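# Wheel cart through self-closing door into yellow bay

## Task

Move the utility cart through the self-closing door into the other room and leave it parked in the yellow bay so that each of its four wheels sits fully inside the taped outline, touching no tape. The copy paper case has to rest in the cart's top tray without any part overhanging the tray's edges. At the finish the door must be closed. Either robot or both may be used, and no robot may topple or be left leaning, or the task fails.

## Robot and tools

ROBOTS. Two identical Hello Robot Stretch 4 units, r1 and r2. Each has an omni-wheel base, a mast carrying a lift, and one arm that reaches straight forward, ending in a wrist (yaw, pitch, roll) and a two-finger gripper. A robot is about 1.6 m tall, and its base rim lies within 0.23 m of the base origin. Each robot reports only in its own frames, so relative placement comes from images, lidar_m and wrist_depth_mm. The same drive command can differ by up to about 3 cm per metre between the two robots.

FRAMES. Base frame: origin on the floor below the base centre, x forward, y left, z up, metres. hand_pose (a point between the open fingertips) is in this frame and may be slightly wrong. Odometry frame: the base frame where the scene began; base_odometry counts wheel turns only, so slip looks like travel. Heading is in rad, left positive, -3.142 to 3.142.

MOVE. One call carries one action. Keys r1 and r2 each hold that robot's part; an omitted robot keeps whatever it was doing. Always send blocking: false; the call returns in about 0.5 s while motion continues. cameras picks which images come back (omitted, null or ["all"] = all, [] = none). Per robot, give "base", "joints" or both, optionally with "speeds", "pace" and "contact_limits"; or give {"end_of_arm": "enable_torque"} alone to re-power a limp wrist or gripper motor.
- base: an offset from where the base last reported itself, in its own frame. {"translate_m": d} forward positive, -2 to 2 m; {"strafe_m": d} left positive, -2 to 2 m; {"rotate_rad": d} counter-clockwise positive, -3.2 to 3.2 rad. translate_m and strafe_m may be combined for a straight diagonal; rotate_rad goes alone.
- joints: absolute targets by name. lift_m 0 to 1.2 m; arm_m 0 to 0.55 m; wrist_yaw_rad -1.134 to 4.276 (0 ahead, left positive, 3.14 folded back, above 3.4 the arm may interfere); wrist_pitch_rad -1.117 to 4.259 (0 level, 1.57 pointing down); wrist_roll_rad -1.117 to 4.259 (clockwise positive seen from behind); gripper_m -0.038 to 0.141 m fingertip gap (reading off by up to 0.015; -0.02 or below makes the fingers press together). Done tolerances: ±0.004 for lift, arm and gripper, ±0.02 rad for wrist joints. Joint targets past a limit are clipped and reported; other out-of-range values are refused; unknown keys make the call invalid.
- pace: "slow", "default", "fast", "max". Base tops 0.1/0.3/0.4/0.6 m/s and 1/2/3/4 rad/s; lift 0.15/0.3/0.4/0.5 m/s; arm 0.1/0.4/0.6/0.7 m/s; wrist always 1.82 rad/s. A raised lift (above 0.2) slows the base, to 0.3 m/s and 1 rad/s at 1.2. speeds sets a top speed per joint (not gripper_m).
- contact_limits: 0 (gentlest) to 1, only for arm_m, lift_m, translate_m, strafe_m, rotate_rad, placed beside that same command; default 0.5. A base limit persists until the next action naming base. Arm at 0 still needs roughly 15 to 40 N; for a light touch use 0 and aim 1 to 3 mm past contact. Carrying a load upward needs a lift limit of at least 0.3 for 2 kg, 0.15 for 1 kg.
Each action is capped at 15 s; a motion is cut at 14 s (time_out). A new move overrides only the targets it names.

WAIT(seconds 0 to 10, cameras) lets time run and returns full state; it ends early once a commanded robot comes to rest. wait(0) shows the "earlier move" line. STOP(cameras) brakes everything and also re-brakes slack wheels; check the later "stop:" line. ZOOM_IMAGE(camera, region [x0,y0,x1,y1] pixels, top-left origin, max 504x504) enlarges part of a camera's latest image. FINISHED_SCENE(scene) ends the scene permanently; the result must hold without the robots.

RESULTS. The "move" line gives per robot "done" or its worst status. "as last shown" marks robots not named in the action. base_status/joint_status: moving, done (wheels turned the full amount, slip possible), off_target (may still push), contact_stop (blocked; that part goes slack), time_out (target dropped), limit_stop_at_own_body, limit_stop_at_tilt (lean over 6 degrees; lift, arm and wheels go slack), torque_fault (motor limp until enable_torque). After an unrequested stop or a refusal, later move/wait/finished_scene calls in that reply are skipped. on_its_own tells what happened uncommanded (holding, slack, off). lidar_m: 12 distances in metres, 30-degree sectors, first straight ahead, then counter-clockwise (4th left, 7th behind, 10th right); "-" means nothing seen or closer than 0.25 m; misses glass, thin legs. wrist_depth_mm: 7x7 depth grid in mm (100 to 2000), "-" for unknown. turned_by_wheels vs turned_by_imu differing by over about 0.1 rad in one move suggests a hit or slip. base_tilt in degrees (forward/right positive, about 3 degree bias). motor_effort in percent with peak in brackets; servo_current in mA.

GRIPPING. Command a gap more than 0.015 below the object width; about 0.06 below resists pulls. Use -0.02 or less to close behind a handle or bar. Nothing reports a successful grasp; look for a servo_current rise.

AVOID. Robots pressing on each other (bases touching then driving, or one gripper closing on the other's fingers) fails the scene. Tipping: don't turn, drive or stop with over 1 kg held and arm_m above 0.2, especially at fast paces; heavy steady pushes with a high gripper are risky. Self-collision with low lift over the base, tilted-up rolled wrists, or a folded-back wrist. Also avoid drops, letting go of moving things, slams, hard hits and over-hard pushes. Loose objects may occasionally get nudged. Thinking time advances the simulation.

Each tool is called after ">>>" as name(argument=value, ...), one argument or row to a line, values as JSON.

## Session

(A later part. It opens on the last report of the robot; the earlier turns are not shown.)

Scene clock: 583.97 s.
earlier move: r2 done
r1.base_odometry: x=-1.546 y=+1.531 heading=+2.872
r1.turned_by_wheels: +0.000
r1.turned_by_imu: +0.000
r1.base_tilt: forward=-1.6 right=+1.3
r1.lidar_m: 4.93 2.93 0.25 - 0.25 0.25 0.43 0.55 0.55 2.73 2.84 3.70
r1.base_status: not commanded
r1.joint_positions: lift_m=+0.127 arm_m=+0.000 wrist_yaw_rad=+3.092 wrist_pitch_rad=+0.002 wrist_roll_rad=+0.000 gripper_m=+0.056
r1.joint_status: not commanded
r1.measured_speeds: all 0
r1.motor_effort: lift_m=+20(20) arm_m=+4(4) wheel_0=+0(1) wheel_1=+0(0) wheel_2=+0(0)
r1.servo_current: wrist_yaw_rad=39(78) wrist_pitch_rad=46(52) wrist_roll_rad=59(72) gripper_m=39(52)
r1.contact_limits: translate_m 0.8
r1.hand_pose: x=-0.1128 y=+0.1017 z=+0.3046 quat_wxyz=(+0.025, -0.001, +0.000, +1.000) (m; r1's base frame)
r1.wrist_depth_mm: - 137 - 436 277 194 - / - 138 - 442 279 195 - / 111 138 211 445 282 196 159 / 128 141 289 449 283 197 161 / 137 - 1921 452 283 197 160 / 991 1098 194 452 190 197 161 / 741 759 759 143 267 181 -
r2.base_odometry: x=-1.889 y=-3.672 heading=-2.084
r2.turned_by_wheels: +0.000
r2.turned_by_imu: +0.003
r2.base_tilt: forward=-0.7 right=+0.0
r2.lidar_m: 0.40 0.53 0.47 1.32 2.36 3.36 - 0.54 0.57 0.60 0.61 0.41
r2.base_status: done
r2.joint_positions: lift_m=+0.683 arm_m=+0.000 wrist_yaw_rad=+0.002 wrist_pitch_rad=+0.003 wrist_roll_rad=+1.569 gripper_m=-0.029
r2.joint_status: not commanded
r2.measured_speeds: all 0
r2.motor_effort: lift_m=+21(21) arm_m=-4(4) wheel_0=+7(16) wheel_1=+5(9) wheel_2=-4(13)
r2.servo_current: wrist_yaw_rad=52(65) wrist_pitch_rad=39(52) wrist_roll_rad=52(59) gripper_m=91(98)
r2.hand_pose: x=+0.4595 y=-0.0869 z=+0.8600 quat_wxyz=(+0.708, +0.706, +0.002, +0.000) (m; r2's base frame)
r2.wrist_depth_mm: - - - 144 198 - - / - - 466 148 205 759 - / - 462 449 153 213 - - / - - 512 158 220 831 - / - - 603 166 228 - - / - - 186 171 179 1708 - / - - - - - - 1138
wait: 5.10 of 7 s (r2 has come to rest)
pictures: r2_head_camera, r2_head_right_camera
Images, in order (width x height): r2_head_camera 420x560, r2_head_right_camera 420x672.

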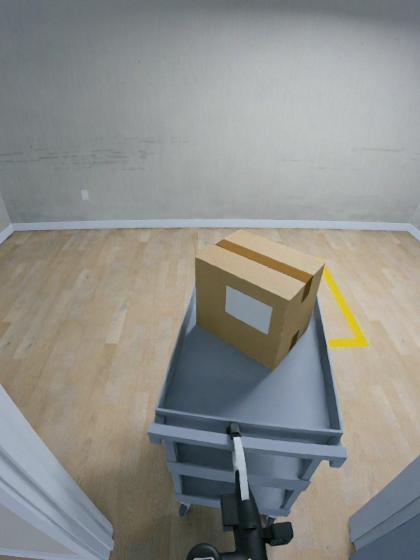

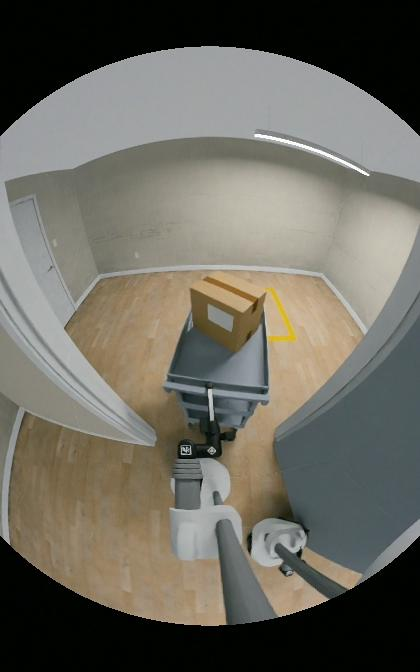

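>>> move(
  blocking=false,
  r2={"base":{"translate_m":0.7},"pace":"slow"},
  cameras=[],
)

>>> wait(
  seconds=9,
  cameras=["r2_head_camera","r2_head_right_camera"],
)

Scene clock: 603.23 s.
move: r2 moving
r1: as last shown
r1.lidar_m: 4.92 2.98 0.25 - 0.26 0.25 0.42 0.54 0.53 2.73 2.83 3.75
r1.motor_effort: lift_m=+20(20) arm_m=+4(4) wheel_0=+0(0) wheel_1=+0(0) wheel_2=+0(0)
r1.servo_current: wrist_yaw_rad=46(59) wrist_pitch_rad=39(52) wrist_roll_rad=59(65) gripper_m=39(46)
r1.contact_limits: translate_m 0.8
r1.wrist_depth_mm: - 137 - 436 279 195 - / - 138 - 442 279 195 - / 111 137 212 442 283 196 160 / 128 141 290 449 283 197 160 / 699 - 1921 452 285 197 161 / 1008 1118 193 455 191 197 161 / 741 759 750 143 268 180 -
r2.base_odometry: x=-1.895 y=-3.683 heading=-2.083
r2.turned_by_wheels: +0.000
r2.turned_by_imu: +0.001
r2.base_tilt: forward=-0.7 right=+0.1
r2.lidar_m: 0.41 0.55 0.47 1.23 2.39 3.36 - 0.56 0.56 0.57 0.60 0.41
r2.base_status: translate_m moving
r2.joint_positions: lift_m=+0.683 arm_m=+0.000 wrist_yaw_rad=+0.002 wrist_pitch_rad=+0.003 wrist_roll_rad=+1.569 gripper_m=-0.029
r2.joint_status: not commanded
r2.measured_speeds: translate_m=+0.049 strafe_m=-0.001 rotate_rad=-0.001 lift_m=+0.000 arm_m=+0.000 wrist_yaw_rad=+0.000 wrist_pitch_rad=+0.000 wrist_roll_rad=+0.000
r2.motor_effort: lift_m=+21(21) arm_m=-4(4) wheel_0=+8(12) wheel_1=+7(7) wheel_2=-10(11)
r2.servo_current: wrist_yaw_rad=39(52) wrist_pitch_rad=39(46) wrist_roll_rad=39(52) gripper_m=85(98)
r2.hand_pose: x=+0.4595 y=-0.0869 z=+0.8600 quat_wxyz=(+0.708, +0.706, +0.002, +0.000) (m; r2's base frame)
r2.wrist_depth_mm: - - - 144 199 - - / - - 469 149 206 768 - / - 459 452 153 213 - - / - - 517 158 220 820 - / - - 603 167 229 - - / - - 186 171 179 1708 484 / - - - - - - 1118
pictures: none
No camera images: "cameras" was empty.

Scene clock: 611.00 s.
earlier move: r2 done
r1.base_odometry: x=-1.546 y=+1.531 heading=+2.872
r1.turned_by_wheels: +0.000
r1.turned_by_imu: +0.000
r1.base_tilt: forward=-1.6 right=+1.3
r1.lidar_m: 4.93 2.99 0.25 - 0.25 0.25 0.44 1.14 1.26 2.75 2.83 3.72
r1.base_status: not commanded
r1.joint_positions: lift_m=+0.127 arm_m=+0.000 wrist_yaw_rad=+3.092 wrist_pitch_rad=+0.002 wrist_roll_rad=+0.000 gripper_m=+0.056
r1.joint_status: not commanded
r1.measured_speeds: all 0
r1.motor_effort: lift_m=+20(20) arm_m=+4(4) wheel_0=+0(1) wheel_1=+0(1) wheel_2=+0(0)
r1.servo_current: wrist_yaw_rad=52(72) wrist_pitch_rad=39(52) wrist_roll_rad=46(65) gripper_m=46(52)
r1.contact_limits: translate_m 0.8
r1.hand_pose: x=-0.1128 y=+0.1017 z=+0.3046 quat_wxyz=(+0.025, -0.001, +0.000, +1.000) (m; r1's base frame)
r1.wrist_depth_mm: - 137 - 439 279 195 - / - 137 - 442 279 195 - / 111 138 212 445 282 196 160 / 128 142 290 445 283 197 160 / 1098 1229 1983 455 283 198 161 / 1078 1182 195 455 191 197 160 / 842 750 768 142 267 180 -
r2.base_odometry: x=-2.232 y=-4.281 heading=-2.084
r2.turned_by_wheels: -0.001
r2.turned_by_imu: -0.001
r2.base_tilt: forward=-0.7 right=+0.0
r2.lidar_m: 0.41 2.67 2.31 0.98 0.45 0.57 1.31 0.90 0.71 1.23 0.39 0.39
r2.base_status: done
r2.joint_positions: lift_m=+0.683 arm_m=+0.000 wrist_yaw_rad=-0.002 wrist_pitch_rad=+0.003 wrist_roll_rad=+1.569 gripper_m=-0.029
r2.joint_status: not commanded
r2.measured_speeds: all 0
r2.motor_effort: lift_m=+21(21) arm_m=-4(4) wheel_0=+1(12) wheel_1=+3(8) wheel_2=-8(14)
r2.servo_current: wrist_yaw_rad=52(59) wrist_pitch_rad=39(52) wrist_roll_rad=59(59) gripper_m=85(104)
r2.hand_pose: x=+0.4591 y=-0.0879 z=+0.8600 quat_wxyz=(+0.708, +0.706, +0.000, -0.002) (m; r2's base frame)
r2.wrist_depth_mm: - 407 407 115 172 - - / - 407 413 123 180 - - / - - 484 132 193 - - / - - 609 141 208 - - / - - - 153 225 1708 530 / - - 185 168 179 1661 484 / - - - - - 1756 1182
wait: 7.77 of 9 s (r2 has come to rest)
pictures: r2_head_camera, r2_head_right_camera
Images, in order (width x height): r2_head_camera 420x560, r2_head_right_camera 420x672.

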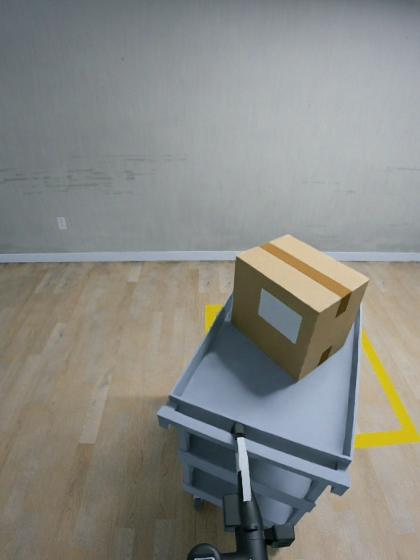

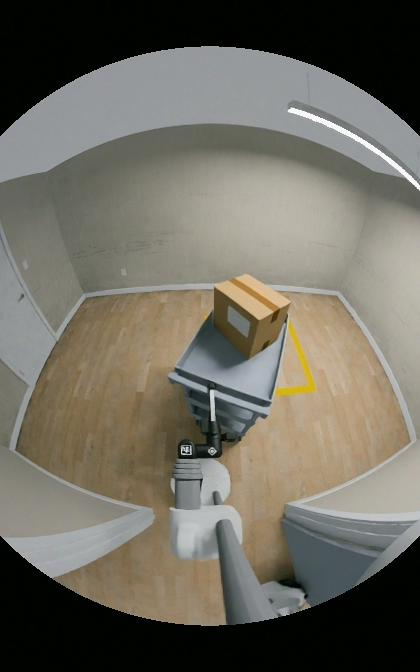

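>>> move(
  blocking=false,
  r2={"base":{"translate_m":0.6,"strafe_m":-0.29},"pace":"slow"},
  cameras=[],
)

>>> wait(
  seconds=9,
  cameras=["r2_head_camera","r2_head_right_camera","r2_head_left_camera"],
)

Scene clock: 620.83 s.
move: r2 moving
r1: as last shown
r1.lidar_m: 4.93 2.96 0.25 - 0.25 0.25 0.43 1.16 1.25 2.72 2.85 3.72
r1.motor_effort: lift_m=+20(20) arm_m=+4(4) wheel_0=+0(1) wheel_1=+0(0) wheel_2=+0(0)
r1.servo_current: wrist_yaw_rad=52(59) wrist_pitch_rad=39(46) wrist_roll_rad=59(59) gripper_m=39(46)
r1.contact_limits: translate_m 0.8
r1.wrist_depth_mm: - 137 - 439 278 195 - / - 137 - 442 281 195 - / 111 138 212 442 282 196 160 / 128 141 291 452 285 196 160 / 1118 1281 1921 452 285 197 160 / 1118 1182 194 455 191 198 160 / 842 759 750 143 268 181 -
r2.base_odometry: x=-2.243 y=-4.289 heading=-2.084
r2.turned_by_wheels: +0.000
r2.turned_by_imu: +0.001
r2.base_tilt: forward=-0.7 right=+0.1
r2.lidar_m: 0.44 2.66 2.30 1.04 0.48 0.56 1.29 0.87 0.68 1.27 0.37 0.39
r2.base_status: translate_m moving; strafe_m moving
r2.joint_positions: lift_m=+0.683 arm_m=+0.000 wrist_yaw_rad=-0.002 wrist_pitch_rad=+0.003 wrist_roll_rad=+1.569 gripper_m=-0.029
r2.joint_status: not commanded
r2.measured_speeds: translate_m=+0.048 strafe_m=-0.024 rotate_rad=-0.001 lift_m=+0.000 arm_m=+0.000 wrist_yaw_rad=+0.000 wrist_pitch_rad=+0.000 wrist_roll_rad=+0.000
r2.motor_effort: lift_m=+21(21) arm_m=-4(4) wheel_0=+11(11) wheel_1=+3(5) wheel_2=-11(14)
r2.servo_current: wrist_yaw_rad=46(59) wrist_pitch_rad=39(46) wrist_roll_rad=46(52) gripper_m=91(98)
r2.hand_pose: x=+0.4591 y=-0.0879 z=+0.8600 quat_wxyz=(+0.708, +0.706, +0.000, -0.002) (m; r2's base frame)
r2.wrist_depth_mm: - 404 399 113 168 - - / - 404 410 121 179 - - / - - 492 130 192 - - / - - 609 139 207 - - / - - - 151 224 1708 530 / - - 186 168 178 1576 484 / - - - - - 1708 1182
pictures: none
No camera images: "cameras" was empty.

Scene clock: 628.17 s.
earlier move: r2 done
r1.base_odometry: x=-1.546 y=+1.531 heading=+2.872
r1.turned_by_wheels: +0.000
r1.turned_by_imu: +0.000
r1.base_tilt: forward=-1.6 right=+1.2
r1.lidar_m: 4.93 2.95 0.25 - 0.25 0.25 0.43 1.72 1.25 2.75 2.85 3.73
r1.base_status: not commanded
r1.joint_positions: lift_m=+0.127 arm_m=+0.000 wrist_yaw_rad=+3.092 wrist_pitch_rad=+0.002 wrist_roll_rad=+0.000 gripper_m=+0.056
r1.joint_status: not commanded
r1.measured_speeds: all 0
r1.motor_effort: lift_m=+20(20) arm_m=+4(4) wheel_0=+0(1) wheel_1=+0(0) wheel_2=+0(0)
r1.servo_current: wrist_yaw_rad=39(72) wrist_pitch_rad=39(52) wrist_roll_rad=46(72) gripper_m=39(52)
r1.contact_limits: translate_m 0.8
r1.hand_pose: x=-0.1128 y=+0.1017 z=+0.3046 quat_wxyz=(+0.025, -0.001, +0.000, +1.000) (m; r1's base frame)
r1.wrist_depth_mm: - 137 - 439 278 194 - / - 137 - 442 279 196 - / 111 137 212 445 281 196 160 / 129 142 298 452 283 196 160 / 1756 1756 1708 452 285 197 161 / 1205 1205 194 455 190 198 161 / 842 759 750 143 268 181 -
r2.base_odometry: x=-2.779 y=-4.662 heading=-2.084
r2.turned_by_wheels: +0.000
r2.turned_by_imu: +0.005
r2.base_tilt: forward=-0.7 right=+0.0
r2.lidar_m: 0.42 2.05 2.58 2.48 1.24 1.08 1.64 0.95 1.29 2.23 2.33 0.40
r2.base_status: done
r2.joint_positions: lift_m=+0.683 arm_m=+0.000 wrist_yaw_rad=+0.002 wrist_pitch_rad=+0.003 wrist_roll_rad=+1.569 gripper_m=-0.029
r2.joint_status: not commanded
r2.measured_speeds: all 0
r2.motor_effort: lift_m=+21(21) arm_m=-4(4) wheel_0=+6(17) wheel_1=+6(8) wheel_2=-5(14)
r2.servo_current: wrist_yaw_rad=46(59) wrist_pitch_rad=46(52) wrist_roll_rad=46(65) gripper_m=91(104)
r2.hand_pose: x=+0.4595 y=-0.0868 z=+0.8600 quat_wxyz=(+0.708, +0.706, +0.002, +0.000) (m; r2's base frame)
r2.wrist_depth_mm: - - 539 140 195 - - / - 452 449 146 203 768 - / - 445 449 150 211 - - / - 504 521 157 218 - - / - - 591 164 228 - - / - - 181 170 178 1618 500 / - - - - - - 1160
wait: 7.33 of 9 s (r2 has come to rest)
pictures: r2_head_camera, r2_head_left_camera, r2_head_right_camera
Images, in order (width x height): r2_head_camera 420x560, r2_head_left_camera 420x672, r2_head_right_camera 420x672.

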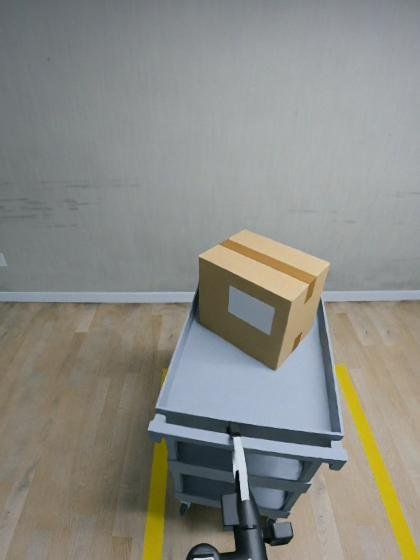

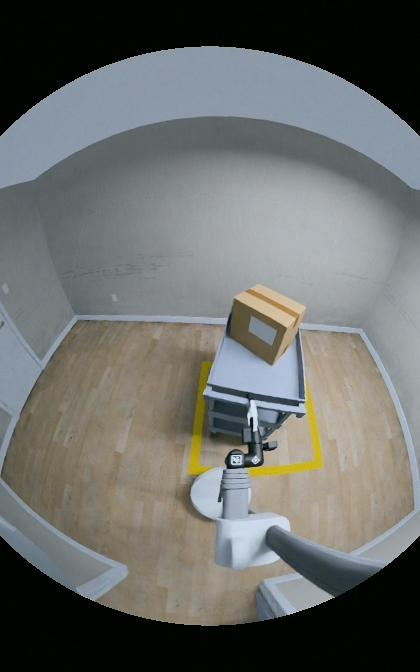

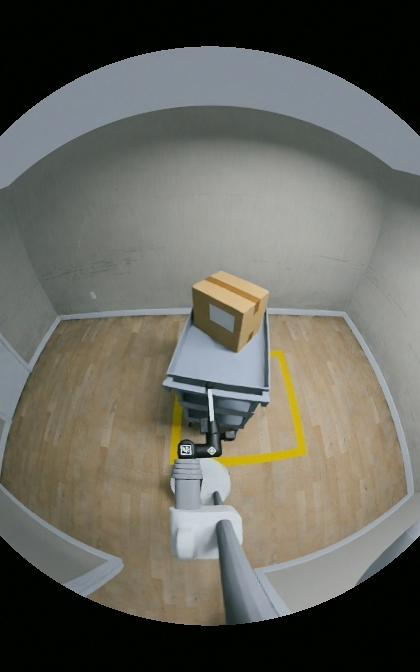

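>>> move(
  blocking=false,
  r2={"base":{"strafe_m":-0.11},"pace":"slow"},
  cameras=[],
)

>>> wait(
  seconds=4,
  cameras=["r2_head_camera","r2_head_right_camera"],
)

>>> move(
  blocking=false,
  r2={"joints":{"gripper_m":0.12}},
  cameras=[],
)

>>> wait(
  seconds=4,
  cameras=["r2_wrist_camera"],
)

Scene clock: 640.27 s.
move: r2 moving
r1: as last shown
r1.base_tilt: forward=-1.6 right=+1.3
r1.lidar_m: 4.93 2.94 0.25 - 0.25 0.25 0.42 1.71 1.25 2.74 2.85 3.71
r1.servo_current: wrist_yaw_rad=46(52) wrist_pitch_rad=46(46) wrist_roll_rad=39(65) gripper_m=39(46)
r1.contact_limits: translate_m 0.8
r1.wrist_depth_mm: - 137 - 439 276 194 - / - 137 - 442 279 196 - / 111 138 213 445 281 195 160 / 129 141 298 452 283 197 160 / 1756 1921 1756 452 283 197 160 / 1182 1205 194 455 191 197 161 / 866 750 750 143 268 181 -
r2.base_odometry: x=-2.791 y=-4.655 heading=-2.083
r2.turned_by_wheels: +0.000
r2.turned_by_imu: +0.001
r2.base_tilt: forward=-0.7 right=+0.0
r2.lidar_m: 0.40 2.02 2.58 2.50 1.23 1.09 1.18 0.95 1.32 2.21 2.35 0.43
r2.base_status: strafe_m moving
r2.joint_positions: lift_m=+0.683 arm_m=+0.000 wrist_yaw_rad=+0.003 wrist_pitch_rad=+0.003 wrist_roll_rad=+1.569 gripper_m=-0.029
r2.joint_status: not commanded
r2.measured_speeds: translate_m=+0.000 strafe_m=-0.058 rotate_rad=+0.000 lift_m=+0.000 arm_m=+0.000 wrist_yaw_rad=+0.000 wrist_pitch_rad=+0.000 wrist_roll_rad=+0.000
r2.motor_effort: lift_m=+21(21) arm_m=-4(4) wheel_0=+12(13) wheel_1=-6(8) wheel_2=-1(5)
r2.servo_current: wrist_yaw_rad=46(59) wrist_pitch_rad=39(46) wrist_roll_rad=46(52) gripper_m=98(98)
r2.hand_pose: x=+0.4596 y=-0.0865 z=+0.8600 quat_wxyz=(+0.708, +0.706, +0.002, +0.000) (m; r2's base frame)
r2.wrist_depth_mm: - - 530 141 196 - - / - 462 462 146 203 768 - / - 445 445 151 211 - - / - 504 512 158 220 820 - / - - 609 166 228 - - / - - 182 170 179 1618 504 / - - - - - - 1205
pictures: none
No camera images: "cameras" was empty.

Scene clock: 642.00 s.
earlier move: r2 done
r1.base_odometry: x=-1.546 y=+1.531 heading=+2.872
r1.turned_by_wheels: +0.000
r1.turned_by_imu: +0.000
r1.base_tilt: forward=-1.6 right=+1.3
r1.lidar_m: 4.94 2.93 0.25 - 0.25 0.25 0.42 3.89 1.25 2.74 2.86 3.70
r1.base_status: not commanded
r1.joint_positions: lift_m=+0.127 arm_m=+0.000 wrist_yaw_rad=+3.092 wrist_pitch_rad=+0.002 wrist_roll_rad=+0.000 gripper_m=+0.056
r1.joint_status: not commanded
r1.measured_speeds: all 0
r1.motor_effort: lift_m=+20(20) arm_m=+4(4) wheel_0=-1(1) wheel_1=+0(0) wheel_2=+0(0)
r1.servo_current: wrist_yaw_rad=59(72) wrist_pitch_rad=33(52) wrist_roll_rad=46(65) gripper_m=39(46)
r1.contact_limits: translate_m 0.8
r1.hand_pose: x=-0.1128 y=+0.1017 z=+0.3046 quat_wxyz=(+0.025, -0.001, +0.000, +1.000) (m; r1's base frame)
r1.wrist_depth_mm: - 137 - 436 278 195 - / - 138 1808 442 281 195 - / 111 138 212 445 282 196 160 / 128 142 290 445 285 196 160 / 1661 - 1708 452 283 197 161 / 1182 1205 193 455 191 197 161 / 831 750 759 143 268 180 -
r2.base_odometry: x=-2.875 y=-4.608 heading=-2.084
r2.turned_by_wheels: +0.000
r2.turned_by_imu: +0.000
r2.base_tilt: forward=-0.7 right=+0.1
r2.lidar_m: 0.38 0.44 2.67 2.60 1.24 1.17 0.96 0.91 1.31 2.13 2.25 0.42
r2.base_status: done
r2.joint_positions: lift_m=+0.683 arm_m=+0.000 wrist_yaw_rad=+0.003 wrist_pitch_rad=+0.003 wrist_roll_rad=+1.569 gripper_m=-0.029
r2.joint_status: not commanded
r2.measured_speeds: all 0
r2.motor_effort: lift_m=+21(21) arm_m=-4(4) wheel_0=+5(14) wheel_1=-4(10) wheel_2=+0(5)
r2.servo_current: wrist_yaw_rad=46(65) wrist_pitch_rad=39(46) wrist_roll_rad=46(65) gripper_m=85(98)
r2.hand_pose: x=+0.4596 y=-0.0865 z=+0.8600 quat_wxyz=(+0.708, +0.706, +0.002, +0.000) (m; r2's base frame)
r2.wrist_depth_mm: - - - 162 220 1618 - / - - 574 163 223 741 - / - 455 459 166 225 - - / - 484 484 229 229 - - / - - 539 170 230 - - / - - 185 173 179 - - / - - - - - - 496
wait: 1.73 of 4 s (r2 has come to rest)
pictures: r2_head_camera, r2_head_right_camera
Images, in order (width x height): r2_head_camera 420x560, r2_head_right_camera 420x672.

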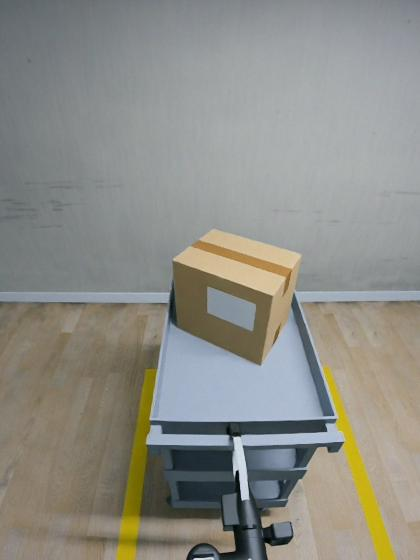

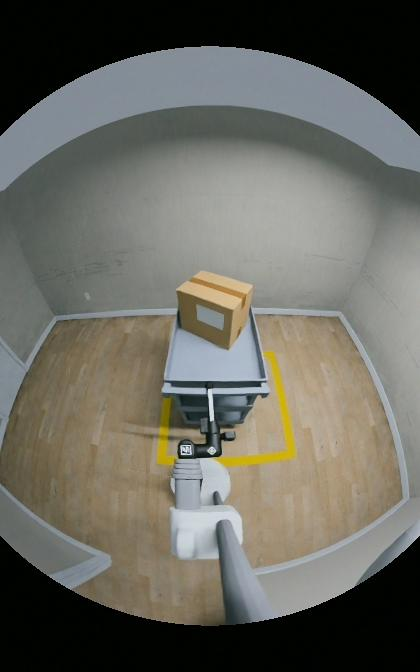

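Scene clock: 642.50 s.
move: r2 moving
r1: as last shown
r1.base_tilt: forward=-1.6 right=+1.2
r1.lidar_m: 4.94 2.98 0.25 - 0.25 0.25 0.42 3.92 1.25 2.73 2.84 3.72
r1.motor_effort: lift_m=+20(20) arm_m=+4(4) wheel_0=+0(0) wheel_1=+0(0) wheel_2=+0(0)
r1.servo_current: wrist_yaw_rad=33(59) wrist_pitch_rad=46(52) wrist_roll_rad=46(65) gripper_m=39(46)
r1.contact_limits: translate_m 0.8
r1.wrist_depth_mm: - 137 - 439 278 194 - / - 137 1708 439 281 196 - / 111 138 212 445 283 196 160 / 128 141 290 449 283 197 161 / 1708 - 1756 449 283 198 161 / 1182 1205 193 455 191 198 160 / 842 750 750 143 267 181 -
r2.base_odometry: x=-2.875 y=-4.608 heading=-2.084
r2.turned_by_wheels: +0.000
r2.turned_by_imu: +0.000
r2.base_tilt: forward=-0.7 right=+0.1
r2.lidar_m: 0.41 0.45 2.66 2.61 1.23 1.14 0.93 0.92 1.31 2.12 2.23 0.42
r2.base_status: not commanded
r2.joint_positions: lift_m=+0.683 arm_m=+0.000 wrist_yaw_rad=+0.003 wrist_pitch_rad=+0.003 wrist_roll_rad=+1.569 gripper_m=-0.003
r2.joint_status: gripper_m moving
r2.measured_speeds: translate_m=+0.000 strafe_m=+0.000 rotate_rad=+0.000 lift_m=+0.000 arm_m=+0.000 wrist_yaw_rad=-0.003 wrist_pitch_rad=+0.000 wrist_roll_rad=+0.000
r2.motor_effort: lift_m=+21(21) arm_m=-3(4) wheel_0=+5(6) wheel_1=-4(5) wheel_2=+0(0)
r2.servo_current: wrist_yaw_rad=46(46) wrist_pitch_rad=39(46) wrist_roll_rad=52(52) gripper_m=91(98)
r2.hand_pose: x=+0.4596 y=-0.0865 z=+0.8600 quat_wxyz=(+0.708, +0.706, +0.002, +0.000) (m; r2's base frame)
r2.wrist_depth_mm: - - - 166 225 1661 - / - - 585 168 228 750 - / - 462 459 171 229 820 - / - 484 488 230 233 831 - / - - 549 175 236 - - / - - 187 177 182 - - / - 119 - - - 544 500
pictures: none
No camera images: "cameras" was empty.

Scene clock: 644.23 s.
earlier move: r2 done
r1.base_odometry: x=-1.546 y=+1.531 heading=+2.872
r1.turned_by_wheels: +0.000
r1.turned_by_imu: +0.000
r1.base_tilt: forward=-1.6 right=+1.3
r1.lidar_m: 4.93 2.93 0.25 - 0.25 0.25 0.43 3.91 1.26 2.73 2.86 3.74
r1.base_status: not commanded
r1.joint_positions: lift_m=+0.127 arm_m=+0.000 wrist_yaw_rad=+3.092 wrist_pitch_rad=+0.002 wrist_roll_rad=+0.000 gripper_m=+0.056
r1.joint_status: not commanded
r1.measured_speeds: all 0
r1.motor_effort: lift_m=+20(20) arm_m=+4(4) wheel_0=+0(1) wheel_1=+0(0) wheel_2=+0(0)
r1.servo_current: wrist_yaw_rad=52(91) wrist_pitch_rad=39(52) wrist_roll_rad=46(78) gripper_m=39(52)
r1.contact_limits: translate_m 0.8
r1.hand_pose: x=-0.1128 y=+0.1017 z=+0.3046 quat_wxyz=(+0.025, -0.001, +0.000, +1.000) (m; r1's base frame)
r1.wrist_depth_mm: - 137 - 436 278 193 - / - 137 1808 442 279 196 - / 111 138 213 445 283 195 160 / 128 142 298 449 283 196 160 / 1708 - 1756 452 285 198 160 / 1205 1182 195 455 191 197 160 / 854 750 750 143 268 180 -
r2.base_odometry: x=-2.875 y=-4.608 heading=-2.084
r2.turned_by_wheels: +0.000
r2.turned_by_imu: +0.000
r2.base_tilt: forward=-0.6 right=+0.1
r2.lidar_m: 0.38 0.45 2.68 2.60 1.23 1.17 0.94 0.92 1.30 2.12 2.24 0.44
r2.base_status: not commanded
r2.joint_positions: lift_m=+0.683 arm_m=+0.000 wrist_yaw_rad=+0.002 wrist_pitch_rad=+0.003 wrist_roll_rad=+1.569 gripper_m=+0.120
r2.joint_status: all done
r2.measured_speeds: all 0
r2.motor_effort: lift_m=+21(21) arm_m=-4(4) wheel_0=+5(6) wheel_1=-5(5) wheel_2=+0(0)
r2.servo_current: wrist_yaw_rad=39(59) wrist_pitch_rad=46(46) wrist_roll_rad=52(59) gripper_m=52(111)
r2.hand_pose: x=+0.4595 y=-0.0868 z=+0.8600 quat_wxyz=(+0.708, +0.706, +0.002, +0.000) (m; r2's base frame)
r2.wrist_depth_mm: - - - 173 232 1618 - / - - 615 177 236 759 - / - 462 473 178 236 831 - / - 496 496 179 239 831 - / - - 549 181 241 - - / - - 190 182 185 - - / - - - - 131 1464 484
wait: 1.73 of 4 s (r2 has come to rest)
pictures: r2_wrist_camera
Images, in order (width x height): r2_wrist_camera 616x392.

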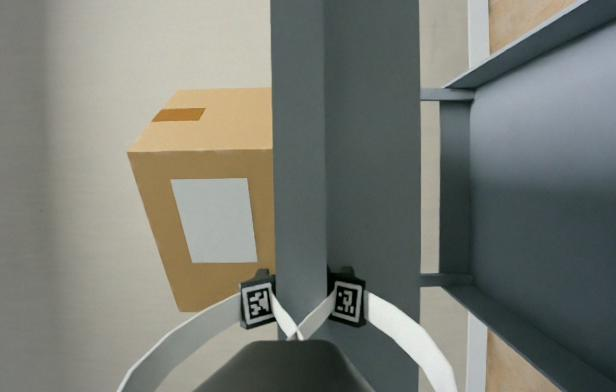

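>>> move(
  blocking=false,
  r2={"base":{"translate_m":-0.25},"pace":"slow"},
  cameras=[],
)

>>> wait(
  seconds=5,
  cameras=[],
)

>>> move(
  blocking=false,
  r2={"joints":{"lift_m":1.18,"wrist_roll_rad":0,"wrist_pitch_rad":0.7,"gripper_m":0.0}},
  cameras=[],
)

>>> wait(
  seconds=5,
  cameras=["r2_head_camera","r2_wrist_camera"],
)

Scene clock: 665.03 s.
move: r2 moving
r1: as last shown
r1.lidar_m: 4.94 2.94 0.25 - 0.25 0.25 0.43 3.92 1.27 2.74 2.83 3.72
r1.servo_current: wrist_yaw_rad=59(72) wrist_pitch_rad=39(52) wrist_roll_rad=46(59) gripper_m=39(46)
r1.contact_limits: translate_m 0.8
r1.wrist_depth_mm: - 137 - 439 279 194 - / - 138 1708 442 278 195 - / 111 138 212 445 282 196 160 / 128 141 297 449 283 196 160 / 1661 - 1756 459 285 197 161 / 1205 1205 194 459 191 198 160 / 866 750 750 143 268 181 -
r2.base_odometry: x=-2.869 y=-4.597 heading=-2.084
r2.turned_by_wheels: +0.000
r2.turned_by_imu: +0.000
r2.base_tilt: forward=-0.7 right=+0.0
r2.lidar_m: 0.41 2.04 2.63 2.60 1.21 1.14 0.93 0.88 1.30 2.12 2.25 0.44
r2.base_status: translate_m moving
r2.joint_positions: lift_m=+0.683 arm_m=+0.000 wrist_yaw_rad=+0.002 wrist_pitch_rad=+0.002 wrist_roll_rad=+1.569 gripper_m=+0.120
r2.joint_status: not commanded
r2.measured_speeds: translate_m=-0.050 strafe_m=+0.000 rotate_rad=+0.001 lift_m=+0.000 arm_m=+0.000 wrist_yaw_rad=+0.000 wrist_pitch_rad=+0.000 wrist_roll_rad=+0.000
r2.motor_effort: lift_m=+18(21) arm_m=-4(4) wheel_0=-4(6) wheel_1=-7(8) wheel_2=+8(10)
r2.servo_current: wrist_yaw_rad=52(52) wrist_pitch_rad=46(46) wrist_roll_rad=46(52) gripper_m=52(52)
r2.hand_pose: x=+0.4595 y=-0.0869 z=+0.8606 quat_wxyz=(+0.708, +0.706, +0.001, +0.000) (m; r2's base frame)
r2.wrist_depth_mm: - - - 182 240 1618 - / - - 615 184 243 778 - / - 480 480 187 246 842 - / - 504 504 189 248 854 - / - - 544 190 250 - - / - 185 196 191 199 - - / - - - - - 1499 500
pictures: none
No camera images: "cameras" was empty.

Scene clock: 668.33 s.
earlier move: r2 done
r1.base_odometry: x=-1.546 y=+1.531 heading=+2.872
r1.turned_by_wheels: +0.000
r1.turned_by_imu: +0.000
r1.base_tilt: forward=-1.6 right=+1.3
r1.lidar_m: 4.93 3.00 0.25 - 0.25 0.25 0.45 1.52 1.25 2.74 2.81 3.72
r1.base_status: not commanded
r1.joint_positions: lift_m=+0.127 arm_m=+0.000 wrist_yaw_rad=+3.092 wrist_pitch_rad=+0.002 wrist_roll_rad=+0.000 gripper_m=+0.056
r1.joint_status: not commanded
r1.measured_speeds: all 0
r1.motor_effort: lift_m=+20(20) arm_m=+4(4) wheel_0=+0(1) wheel_1=+0(0) wheel_2=+0(0)
r1.servo_current: wrist_yaw_rad=52(72) wrist_pitch_rad=39(52) wrist_roll_rad=46(59) gripper_m=39(52)
r1.contact_limits: translate_m 0.8
r1.hand_pose: x=-0.1128 y=+0.1017 z=+0.3046 quat_wxyz=(+0.025, -0.001, +0.000, +1.000) (m; r1's base frame)
r1.wrist_depth_mm: - 137 - 436 278 195 - / - 137 1576 442 281 196 - / 111 138 211 445 282 196 160 / 128 142 297 449 285 196 160 / 1708 1921 1499 452 285 197 161 / 1182 1205 195 452 191 198 160 / 854 750 759 143 268 181 -
r2.base_odometry: x=-2.752 y=-4.390 heading=-2.084
r2.turned_by_wheels: +0.000
r2.turned_by_imu: +0.000
r2.base_tilt: forward=-0.7 right=+0.1
r2.lidar_m: 0.62 2.29 2.70 2.20 0.99 4.10 0.83 0.68 0.94 2.12 2.23 0.70
r2.base_status: done
r2.joint_positions: lift_m=+0.683 arm_m=+0.000 wrist_yaw_rad=+0.002 wrist_pitch_rad=+0.002 wrist_roll_rad=+1.569 gripper_m=+0.120
r2.joint_status: not commanded
r2.measured_speeds: all 0
r2.motor_effort: lift_m=+18(21) arm_m=-4(4) wheel_0=-4(9) wheel_1=-4(8) wheel_2=+5(11)
r2.servo_current: wrist_yaw_rad=46(59) wrist_pitch_rad=39(52) wrist_roll_rad=46(59) gripper_m=52(59)
r2.hand_pose: x=+0.4595 y=-0.0869 z=+0.8606 quat_wxyz=(+0.708, +0.706, +0.001, +0.000) (m; r2's base frame)
r2.wrist_depth_mm: - - - 413 - 1708 480 / - - - 477 - 741 477 / - - 768 480 - - 480 / - - 732 488 - - 484 / - - 809 488 488 - 492 / - 186 191 436 186 - 496 / - - - - 521 517 500
wait: 3.30 of 5 s (r2 has come to rest)
pictures: none
No camera images: "cameras" was empty.

Scene clock: 668.83 s.
move: r2 moving
r1: as last shown
r1.lidar_m: 4.93 2.95 0.25 - 0.25 0.25 0.42 1.50 1.25 2.73 2.86 3.71
r1.motor_effort: lift_m=+20(20) arm_m=+4(4) wheel_0=+0(0) wheel_1=+0(0) wheel_2=+0(0)
r1.servo_current: wrist_yaw_rad=33(52) wrist_pitch_rad=39(52) wrist_roll_rad=46(46) gripper_m=39(46)
r1.contact_limits: translate_m 0.8
r1.wrist_depth_mm: - 137 1576 439 278 195 - / - 138 1576 439 279 196 - / 111 138 212 445 282 196 160 / 128 142 298 449 283 196 160 / 1708 - 1499 452 285 196 161 / 1205 1182 193 459 192 197 160 / 854 768 759 143 270 181 -
r2.base_odometry: x=-2.752 y=-4.390 heading=-2.084
r2.turned_by_wheels: +0.000
r2.turned_by_imu: +0.000
r2.base_tilt: forward=-0.7 right=+0.0
r2.lidar_m: 0.65 2.27 2.68 2.23 1.01 4.10 0.80 0.66 0.96 2.12 2.24 0.67
r2.base_status: not commanded
r2.joint_positions: lift_m=+0.721 arm_m=+0.000 wrist_yaw_rad=+0.002 wrist_pitch_rad=+0.563 wrist_roll_rad=+0.981 gripper_m=+0.106
r2.joint_status: lift_m moving; wrist_pitch_rad moving; wrist_roll_rad moving; gripper_m moving
r2.measured_speeds: translate_m=+0.000 strafe_m=+0.000 rotate_rad=+0.000 lift_m=+0.146 arm_m=+0.000 wrist_yaw_rad=+0.000 wrist_pitch_rad=+1.453 wrist_roll_rad=-1.820
r2.motor_effort: lift_m=+24(25) arm_m=-4(4) wheel_0=-4(4) wheel_1=-4(4) wheel_2=+5(5)
r2.servo_current: wrist_yaw_rad=46(52) wrist_pitch_rad=85(85) wrist_roll_rad=72(111) gripper_m=91(91)
r2.hand_pose: x=+0.4149 y=-0.0870 z=+0.7449 quat_wxyz=(+0.848, +0.452, +0.245, -0.130) (m; r2's base frame)
r2.wrist_depth_mm: 574 597 436 492 1708 1255 1025 / 627 615 449 1118 1308 1182 946 / 699 449 459 - 603 1042 891 / - 455 - - 609 904 842 / 394 473 - 609 - 831 788 / - - 195 621 187 831 759 / - - 1756 - - 831 715
pictures: none
No camera images: "cameras" was empty.

Scene clock: 671.27 s.
earlier move: r2 done
r1.base_odometry: x=-1.546 y=+1.531 heading=+2.872
r1.turned_by_wheels: +0.000
r1.turned_by_imu: +0.000
r1.base_tilt: forward=-1.6 right=+1.3
r1.lidar_m: 4.95 2.97 0.25 - 0.25 0.25 0.44 1.54 1.24 2.74 2.85 3.71
r1.base_status: not commanded
r1.joint_positions: lift_m=+0.127 arm_m=+0.000 wrist_yaw_rad=+3.092 wrist_pitch_rad=+0.002 wrist_roll_rad=+0.000 gripper_m=+0.056
r1.joint_status: not commanded
r1.measured_speeds: all 0
r1.motor_effort: lift_m=+20(20) arm_m=+4(4) wheel_0=+0(1) wheel_1=+0(1) wheel_2=+0(0)
r1.servo_current: wrist_yaw_rad=52(65) wrist_pitch_rad=39(52) wrist_roll_rad=52(65) gripper_m=33(46)
r1.contact_limits: translate_m 0.8
r1.hand_pose: x=-0.1128 y=+0.1017 z=+0.3046 quat_wxyz=(+0.025, -0.001, +0.000, +1.000) (m; r1's base frame)
r1.wrist_depth_mm: - 137 - 439 277 194 - / - 137 1576 442 279 196 - / 111 138 211 445 281 196 160 / 128 141 297 452 282 197 160 / 1708 - 1537 452 283 197 161 / 1205 1205 194 455 191 198 161 / 854 759 750 143 270 180 -
r2.base_odometry: x=-2.752 y=-4.390 heading=-2.084
r2.turned_by_wheels: +0.000
r2.turned_by_imu: +0.000
r2.base_tilt: forward=-0.6 right=+0.1
r2.lidar_m: 0.64 2.29 2.70 2.25 0.98 4.10 0.82 0.66 0.94 2.09 2.20 0.68
r2.base_status: not commanded
r2.joint_positions: lift_m=+1.180 arm_m=+0.000 wrist_yaw_rad=+0.002 wrist_pitch_rad=+0.698 wrist_roll_rad=+0.002 gripper_m=+0.001
r2.joint_status: all done
r2.measured_speeds: all 0
r2.motor_effort: lift_m=+21(26) arm_m=-4(4) wheel_0=-4(5) wheel_1=-4(4) wheel_2=+5(5)
r2.servo_current: wrist_yaw_rad=46(65) wrist_pitch_rad=39(85) wrist_roll_rad=65(111) gripper_m=65(156)
r2.hand_pose: x=+0.3919 y=-0.0870 z=+1.1725 quat_wxyz=(+0.940, +0.001, +0.342, +0.000) (m; r2's base frame)
r2.wrist_depth_mm: - - - 809 788 - - / - - - 809 788 - - / - - - 904 866 - - / - - 1983 - - 1921 1863 / 1808 1756 1756 - - 1661 1661 / 1537 1499 188 192 174 1499 1430 / 1397 1308 - - - 1281 1308
wait: 2.43 of 5 s (r2 has come to rest)
pictures: r2_head_camera, r2_wrist_camera
Images, in order (width x height): r2_head_camera 420x560, r2_wrist_camera 616x392.

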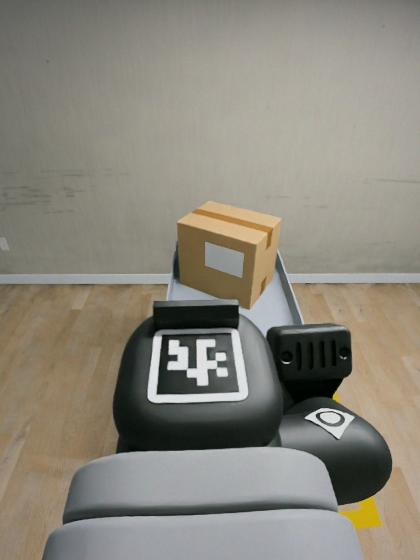

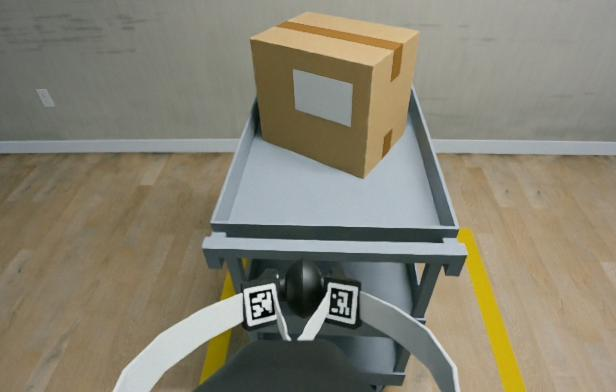

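>>> move(
  blocking=false,
  r2={"joints":{"arm_m":0.52,"wrist_pitch_rad":0.55}},
  cameras=[],
)

>>> wait(
  seconds=4,
  cameras=["r2_wrist_camera"],
)

Scene clock: 679.53 s.
move: r2 moving
r1: as last shown
r1.lidar_m: 4.93 2.97 0.25 - 0.25 0.25 0.43 1.51 1.27 2.72 2.84 3.73
r1.motor_effort: lift_m=+20(20) arm_m=+4(4) wheel_0=-1(1) wheel_1=+0(0) wheel_2=+0(0)
r1.servo_current: wrist_yaw_rad=52(65) wrist_pitch_rad=39(52) wrist_roll_rad=59(65) gripper_m=39(46)
r1.contact_limits: translate_m 0.8
r1.wrist_depth_mm: - 137 - 439 278 194 - / - 137 1576 442 279 196 - / 111 137 211 449 283 195 160 / 128 141 296 449 285 196 160 / 1661 - 1537 455 285 197 160 / 1205 1182 194 455 191 197 161 / 842 750 768 143 268 181 -
r2.base_odometry: x=-2.752 y=-4.390 heading=-2.084
r2.turned_by_wheels: +0.000
r2.turned_by_imu: +0.000
r2.base_tilt: forward=-0.7 right=+0.1
r2.lidar_m: 0.65 2.29 2.72 2.25 1.01 4.08 0.80 0.66 0.94 2.13 2.23 0.69
r2.base_status: not commanded
r2.joint_positions: lift_m=+1.180 arm_m=+0.051 wrist_yaw_rad=+0.002 wrist_pitch_rad=+0.557 wrist_roll_rad=+0.002 gripper_m=+0.001
r2.joint_status: arm_m moving; wrist_pitch_rad moving
r2.measured_speeds: translate_m=+0.000 strafe_m=+0.000 rotate_rad=+0.000 lift_m=+0.000 arm_m=+0.195 wrist_yaw_rad=+0.000 wrist_pitch_rad=-0.002 wrist_roll_rad=+0.000
r2.motor_effort: lift_m=+21(21) arm_m=+9(12) wheel_0=-4(4) wheel_1=-4(4) wheel_2=+5(5)
r2.servo_current: wrist_yaw_rad=39(65) wrist_pitch_rad=46(124) wrist_roll_rad=59(59) gripper_m=59(72)
r2.hand_pose: x=+0.4664 y=-0.0870 z=+1.2055 quat_wxyz=(+0.961, +0.001, +0.275, +0.001) (m; r2's base frame)
r2.wrist_depth_mm: - - - - - - - / - - - 878 - - - / - - - 798 788 - - / - - - 878 866 - - / - - 1983 217 - 1921 1863 / 1708 1618 188 191 174 1661 1618 / 1499 1430 759 - - 1397 1430
pictures: none
No camera images: "cameras" was empty.

Scene clock: 681.63 s.
earlier move: r2 done
r1.base_odometry: x=-1.546 y=+1.531 heading=+2.872
r1.turned_by_wheels: +0.000
r1.turned_by_imu: +0.000
r1.base_tilt: forward=-1.6 right=+1.3
r1.lidar_m: 4.94 2.95 0.25 - 0.25 0.25 0.44 1.49 1.25 2.70 2.85 3.75
r1.base_status: not commanded
r1.joint_positions: lift_m=+0.127 arm_m=+0.000 wrist_yaw_rad=+3.092 wrist_pitch_rad=+0.002 wrist_roll_rad=+0.000 gripper_m=+0.056
r1.joint_status: not commanded
r1.measured_speeds: all 0
r1.motor_effort: lift_m=+20(20) arm_m=+4(4) wheel_0=+0(1) wheel_1=+0(0) wheel_2=+0(0)
r1.servo_current: wrist_yaw_rad=52(72) wrist_pitch_rad=46(52) wrist_roll_rad=46(72) gripper_m=46(52)
r1.contact_limits: translate_m 0.8
r1.hand_pose: x=-0.1128 y=+0.1017 z=+0.3046 quat_wxyz=(+0.025, -0.001, +0.000, +1.000) (m; r1's base frame)
r1.wrist_depth_mm: - 137 - 442 278 194 - / - 137 1576 445 281 195 - / 111 137 211 442 281 196 160 / 128 141 297 449 283 197 160 / 1708 1983 1537 452 285 198 161 / 1182 1182 193 452 191 198 160 / 854 750 759 143 268 181 -
r2.base_odometry: x=-2.752 y=-4.390 heading=-2.084
r2.turned_by_wheels: +0.000
r2.turned_by_imu: +0.000
r2.base_tilt: forward=-0.6 right=+0.1
r2.lidar_m: 0.65 2.26 2.70 2.19 1.00 4.10 0.80 0.69 0.91 2.12 2.24 0.69
r2.base_status: not commanded
r2.joint_positions: lift_m=+1.180 arm_m=+0.520 wrist_yaw_rad=+0.002 wrist_pitch_rad=+0.556 wrist_roll_rad=+0.002 gripper_m=+0.001
r2.joint_status: all done
r2.measured_speeds: all 0
r2.motor_effort: lift_m=+21(21) arm_m=+7(12) wheel_0=-4(4) wheel_1=-4(4) wheel_2=+5(5)
r2.servo_current: wrist_yaw_rad=52(65) wrist_pitch_rad=46(124) wrist_roll_rad=59(59) gripper_m=65(72)
r2.hand_pose: x=+0.9358 y=-0.0870 z=+1.2056 quat_wxyz=(+0.962, +0.001, +0.275, +0.001) (m; r2's base frame)
r2.wrist_depth_mm: - - - - - - - / - - - - - - - / - - - - - - - / - - - 525 500 - - / 1983 1921 455 433 430 427 - / 1661 1661 189 193 183 585 1618 / 1464 1430 580 - 312 - 1430
wait: 2.10 of 4 s (r2 has come to rest)
pictures: r2_wrist_camera
Images, in order (width x height): r2_wrist_camera 616x392.

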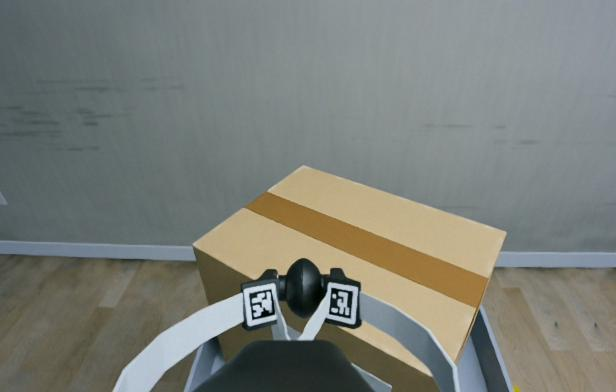

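>>> move(
  blocking=false,
  r2={"base":{"translate_m":0.2},"joints":{"wrist_pitch_rad":0.62},"pace":"slow"},
  cameras=[],
)

>>> wait(
  seconds=5,
  cameras=["r2_wrist_camera","r2_head_left_camera"],
)

Scene clock: 687.37 s.
move: r2 moving
r1: as last shown
r1.lidar_m: 4.93 2.95 0.25 - 0.25 0.25 0.41 1.49 1.26 2.75 2.85 3.72
r1.servo_current: wrist_yaw_rad=46(59) wrist_pitch_rad=46(46) wrist_roll_rad=39(59) gripper_m=39(52)
r1.contact_limits: translate_m 0.8
r1.wrist_depth_mm: - 137 - 439 277 194 - / - 137 1576 442 279 196 - / 111 138 211 445 283 196 160 / 128 141 298 449 285 197 160 / 1708 1983 1537 449 285 198 161 / 1205 1205 195 455 191 198 161 / 842 750 750 143 268 181 -
r2.base_odometry: x=-2.758 y=-4.401 heading=-2.084
r2.turned_by_wheels: +0.000
r2.turned_by_imu: +0.001
r2.base_tilt: forward=-0.7 right=+0.1
r2.lidar_m: 0.62 2.27 2.69 2.28 0.99 4.16 0.81 0.69 0.95 2.12 2.22 0.66
r2.base_status: translate_m moving
r2.joint_positions: lift_m=+1.180 arm_m=+0.520 wrist_yaw_rad=+0.002 wrist_pitch_rad=+0.618 wrist_roll_rad=+0.002 gripper_m=+0.001
r2.joint_status: wrist_pitch_rad moving
r2.measured_speeds: translate_m=+0.049 strafe_m=+0.000 rotate_rad=+0.000 lift_m=+0.000 arm_m=+0.000 wrist_yaw_rad=+0.000 wrist_pitch_rad=+0.000 wrist_roll_rad=+0.000
r2.motor_effort: lift_m=+21(21) arm_m=+7(7) wheel_0=+4(10) wheel_1=+5(6) wheel_2=-7(10)
r2.servo_current: wrist_yaw_rad=39(52) wrist_pitch_rad=13(65) wrist_roll_rad=46(59) gripper_m=65(72)
r2.hand_pose: x=+0.9259 y=-0.0870 z=+1.1908 quat_wxyz=(+0.953, +0.001, +0.304, +0.001) (m; r2's base frame)
r2.wrist_depth_mm: - - - - - - - / - - - - - - - / - - - 544 - - - / - - 466 477 473 449 - / 1921 1921 436 399 394 402 1756 / 1618 1618 189 195 183 580 1576 / 1397 1366 - - 314 - 1366
pictures: none
No camera images: "cameras" was empty.

Scene clock: 690.17 s.
earlier move: r2 done
r1.base_odometry: x=-1.546 y=+1.531 heading=+2.872
r1.turned_by_wheels: +0.000
r1.turned_by_imu: +0.000
r1.base_tilt: forward=-1.6 right=+1.2
r1.lidar_m: 4.93 2.93 0.25 - 0.25 0.25 0.41 3.90 1.27 2.74 2.83 3.73
r1.base_status: not commanded
r1.joint_positions: lift_m=+0.127 arm_m=+0.000 wrist_yaw_rad=+3.092 wrist_pitch_rad=+0.002 wrist_roll_rad=+0.000 gripper_m=+0.056
r1.joint_status: not commanded
r1.measured_speeds: all 0
r1.motor_effort: lift_m=+20(20) arm_m=+4(4) wheel_0=+0(1) wheel_1=+0(0) wheel_2=+0(0)
r1.servo_current: wrist_yaw_rad=52(72) wrist_pitch_rad=46(52) wrist_roll_rad=39(65) gripper_m=46(52)
r1.contact_limits: translate_m 0.8
r1.hand_pose: x=-0.1128 y=+0.1017 z=+0.3046 quat_wxyz=(+0.025, -0.001, +0.000, +1.000) (m; r1's base frame)
r1.wrist_depth_mm: - 137 - 439 279 194 - / - 138 1808 442 281 195 - / 111 138 212 445 282 197 160 / 128 141 298 452 283 196 160 / 1756 1983 1708 452 285 198 161 / 1229 1205 194 455 191 197 161 / 854 750 759 143 268 181 -
r2.base_odometry: x=-2.850 y=-4.564 heading=-2.084
r2.turned_by_wheels: +0.000
r2.turned_by_imu: +0.001
r2.base_tilt: forward=-0.6 right=+0.1
r2.lidar_m: 0.44 2.06 2.67 2.60 1.14 1.11 0.94 0.86 1.24 2.12 2.22 0.46
r2.base_status: done
r2.joint_positions: lift_m=+1.180 arm_m=+0.520 wrist_yaw_rad=+0.002 wrist_pitch_rad=+0.618 wrist_roll_rad=+0.002 gripper_m=+0.001
r2.joint_status: all done
r2.measured_speeds: all 0
r2.motor_effort: lift_m=+21(21) arm_m=+7(7) wheel_0=+4(10) wheel_1=+4(7) wheel_2=-6(11)
r2.servo_current: wrist_yaw_rad=33(59) wrist_pitch_rad=46(65) wrist_roll_rad=59(59) gripper_m=72(72)
r2.hand_pose: x=+0.9259 y=-0.0870 z=+1.1908 quat_wxyz=(+0.953, +0.001, +0.304, +0.001) (m; r2's base frame)
r2.wrist_depth_mm: - - - - - - - / - - - - - - - / - - - - - - - / - - - - - - - / 1808 1808 1808 397 - - - / 1618 1618 189 193 183 338 1537 / 1430 1397 294 - 287 293 296
wait: 2.80 of 5 s (r2 has come to rest)
pictures: r2_head_left_camera, r2_wrist_camera
Images, in order (width x height): r2_head_left_camera 420x672, r2_wrist_camera 616x392.

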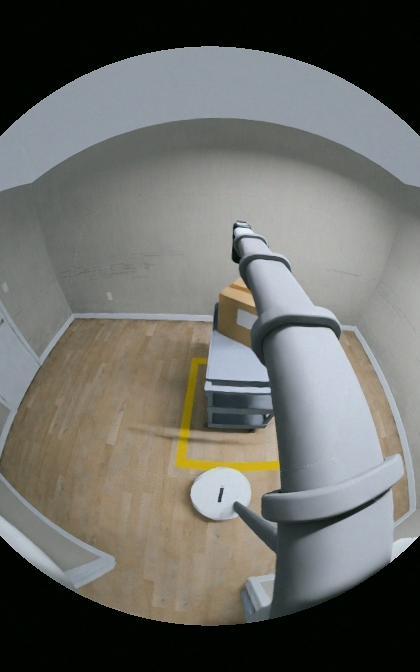

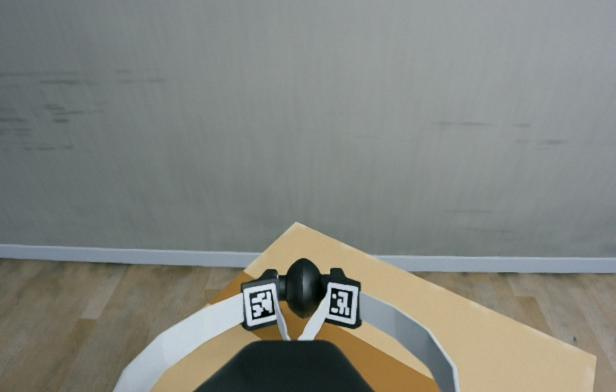

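>>> move(
  blocking=false,
  r2={"base":{"translate_m":0.05},"joints":{"wrist_pitch_rad":1.1,"arm_m":0.55,"lift_m":1.2},"pace":"slow"},
  cameras=[],
)

>>> wait(
  seconds=3,
  cameras=["r2_wrist_camera"],
)

Scene clock: 695.73 s.
move: r2 moving
r1: as last shown
r1.base_tilt: forward=-1.6 right=+1.3
r1.lidar_m: 4.94 2.95 0.25 - 0.25 0.25 0.41 3.90 1.25 2.72 2.83 3.73
r1.servo_current: wrist_yaw_rad=33(59) wrist_pitch_rad=39(52) wrist_roll_rad=59(59) gripper_m=39(46)
r1.contact_limits: translate_m 0.8
r1.wrist_depth_mm: - 137 - 439 278 194 - / - 137 1756 442 279 196 - / 111 138 212 449 282 196 160 / 128 141 297 445 285 197 160 / 1708 1983 1708 455 285 197 160 / 1182 1205 194 455 191 197 160 / 842 750 768 143 270 181 -
r2.base_odometry: x=-2.856 y=-4.575 heading=-2.083
r2.turned_by_wheels: +0.000
r2.turned_by_imu: +0.001
r2.base_tilt: forward=-0.7 right=+0.1
r2.lidar_m: 0.44 2.07 2.69 2.59 1.11 1.15 0.91 0.86 1.27 2.09 2.22 0.45
r2.base_status: translate_m moving
r2.joint_positions: lift_m=+1.198 arm_m=+0.532 wrist_yaw_rad=+0.002 wrist_pitch_rad=+0.978 wrist_roll_rad=+0.002 gripper_m=+0.001
r2.joint_status: lift_m moving; arm_m moving; wrist_pitch_rad moving
joint sent to its limit — r2.arm_m, upper limit.
r2.measured_speeds: translate_m=+0.048 strafe_m=+0.000 rotate_rad=-0.004 lift_m=+0.029 arm_m=+0.049 wrist_yaw_rad=+0.000 wrist_pitch_rad=+1.028 wrist_roll_rad=+0.000
r2.motor_effort: lift_m=+24(25) arm_m=+6(10) wheel_0=+6(10) wheel_1=+6(7) wheel_2=-10(10)
r2.servo_current: wrist_yaw_rad=52(59) wrist_pitch_rad=65(98) wrist_roll_rad=46(52) gripper_m=65(72)
r2.hand_pose: x=+0.8645 y=-0.0871 z=+1.1370 quat_wxyz=(+0.883, +0.000, +0.470, +0.000) (m; r2's base frame)
r2.wrist_depth_mm: - - - - - - - / - - - - - - - / 1808 1661 1708 370 359 1708 1756 / 1618 1576 338 334 330 329 1576 / 1499 1430 306 307 301 297 297 / 1336 1366 271 194 270 274 276 / 1281 1205 - - 255 256 260
pictures: none
No camera images: "cameras" was empty.

Scene clock: 696.93 s.
earlier move: r2 done
r1.base_odometry: x=-1.546 y=+1.531 heading=+2.872
r1.turned_by_wheels: +0.000
r1.turned_by_imu: +0.000
r1.base_tilt: forward=-1.6 right=+1.3
r1.lidar_m: 4.92 2.97 0.25 - 0.25 0.25 0.44 3.92 1.24 2.72 2.81 3.72
r1.base_status: not commanded
r1.joint_positions: lift_m=+0.127 arm_m=+0.000 wrist_yaw_rad=+3.092 wrist_pitch_rad=+0.002 wrist_roll_rad=+0.000 gripper_m=+0.056
r1.joint_status: not commanded
r1.measured_speeds: all 0
r1.motor_effort: lift_m=+20(20) arm_m=+4(4) wheel_0=+0(1) wheel_1=+0(0) wheel_2=+0(0)
r1.servo_current: wrist_yaw_rad=52(72) wrist_pitch_rad=46(52) wrist_roll_rad=26(65) gripper_m=39(46)
r1.contact_limits: translate_m 0.8
r1.hand_pose: x=-0.1128 y=+0.1017 z=+0.3046 quat_wxyz=(+0.025, -0.001, +0.000, +1.000) (m; r1's base frame)
r1.wrist_depth_mm: - 137 - 439 279 195 - / - 138 1808 442 281 195 - / 111 138 212 449 281 195 160 / 128 141 296 452 285 197 161 / 1661 - 1756 455 285 197 161 / 1205 1182 194 455 191 197 160 / 854 768 759 143 270 181 -
r2.base_odometry: x=-2.874 y=-4.608 heading=-2.083
r2.turned_by_wheels: +0.000
r2.turned_by_imu: +0.000
r2.base_tilt: forward=-0.6 right=+0.1
r2.lidar_m: 0.39 0.44 2.68 2.59 1.24 1.17 0.94 0.95 1.31 2.14 2.22 0.42
r2.base_status: done
r2.joint_positions: lift_m=+1.200 arm_m=+0.547 wrist_yaw_rad=+0.002 wrist_pitch_rad=+1.098 wrist_roll_rad=+0.002 gripper_m=+0.001
r2.joint_status: all done
joint sent to its limit — r2.arm_m, upper limit.
r2.measured_speeds: all 0
r2.motor_effort: lift_m=+21(25) arm_m=+7(11) wheel_0=+4(10) wheel_1=+4(7) wheel_2=-6(11)
r2.servo_current: wrist_yaw_rad=39(59) wrist_pitch_rad=39(98) wrist_roll_rad=39(59) gripper_m=65(72)
r2.hand_pose: x=+0.8497 y=-0.0872 z=+1.1212 quat_wxyz=(+0.853, +0.000, +0.522, +0.000) (m; r2's base frame)
r2.wrist_depth_mm: - - - - - - - / - - - 342 - - - / 1618 1618 1576 324 322 1576 1576 / 1499 1499 303 300 297 294 1430 / 1430 1366 283 282 278 276 273 / 1336 1281 257 193 183 258 258 / 1229 1182 253 - 246 246 244
wait: 1.20 of 3 s (r2 has come to rest)
pictures: r2_wrist_camera
Images, in order (width x height): r2_wrist_camera 616x392.

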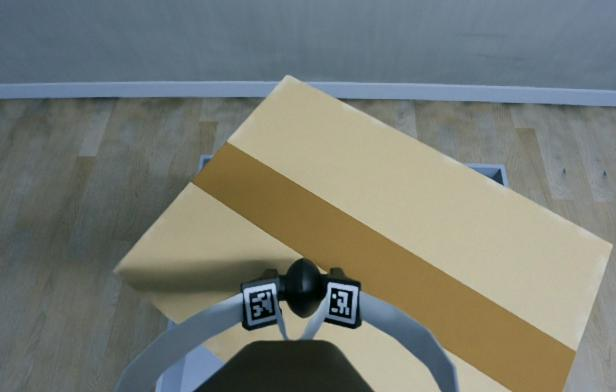

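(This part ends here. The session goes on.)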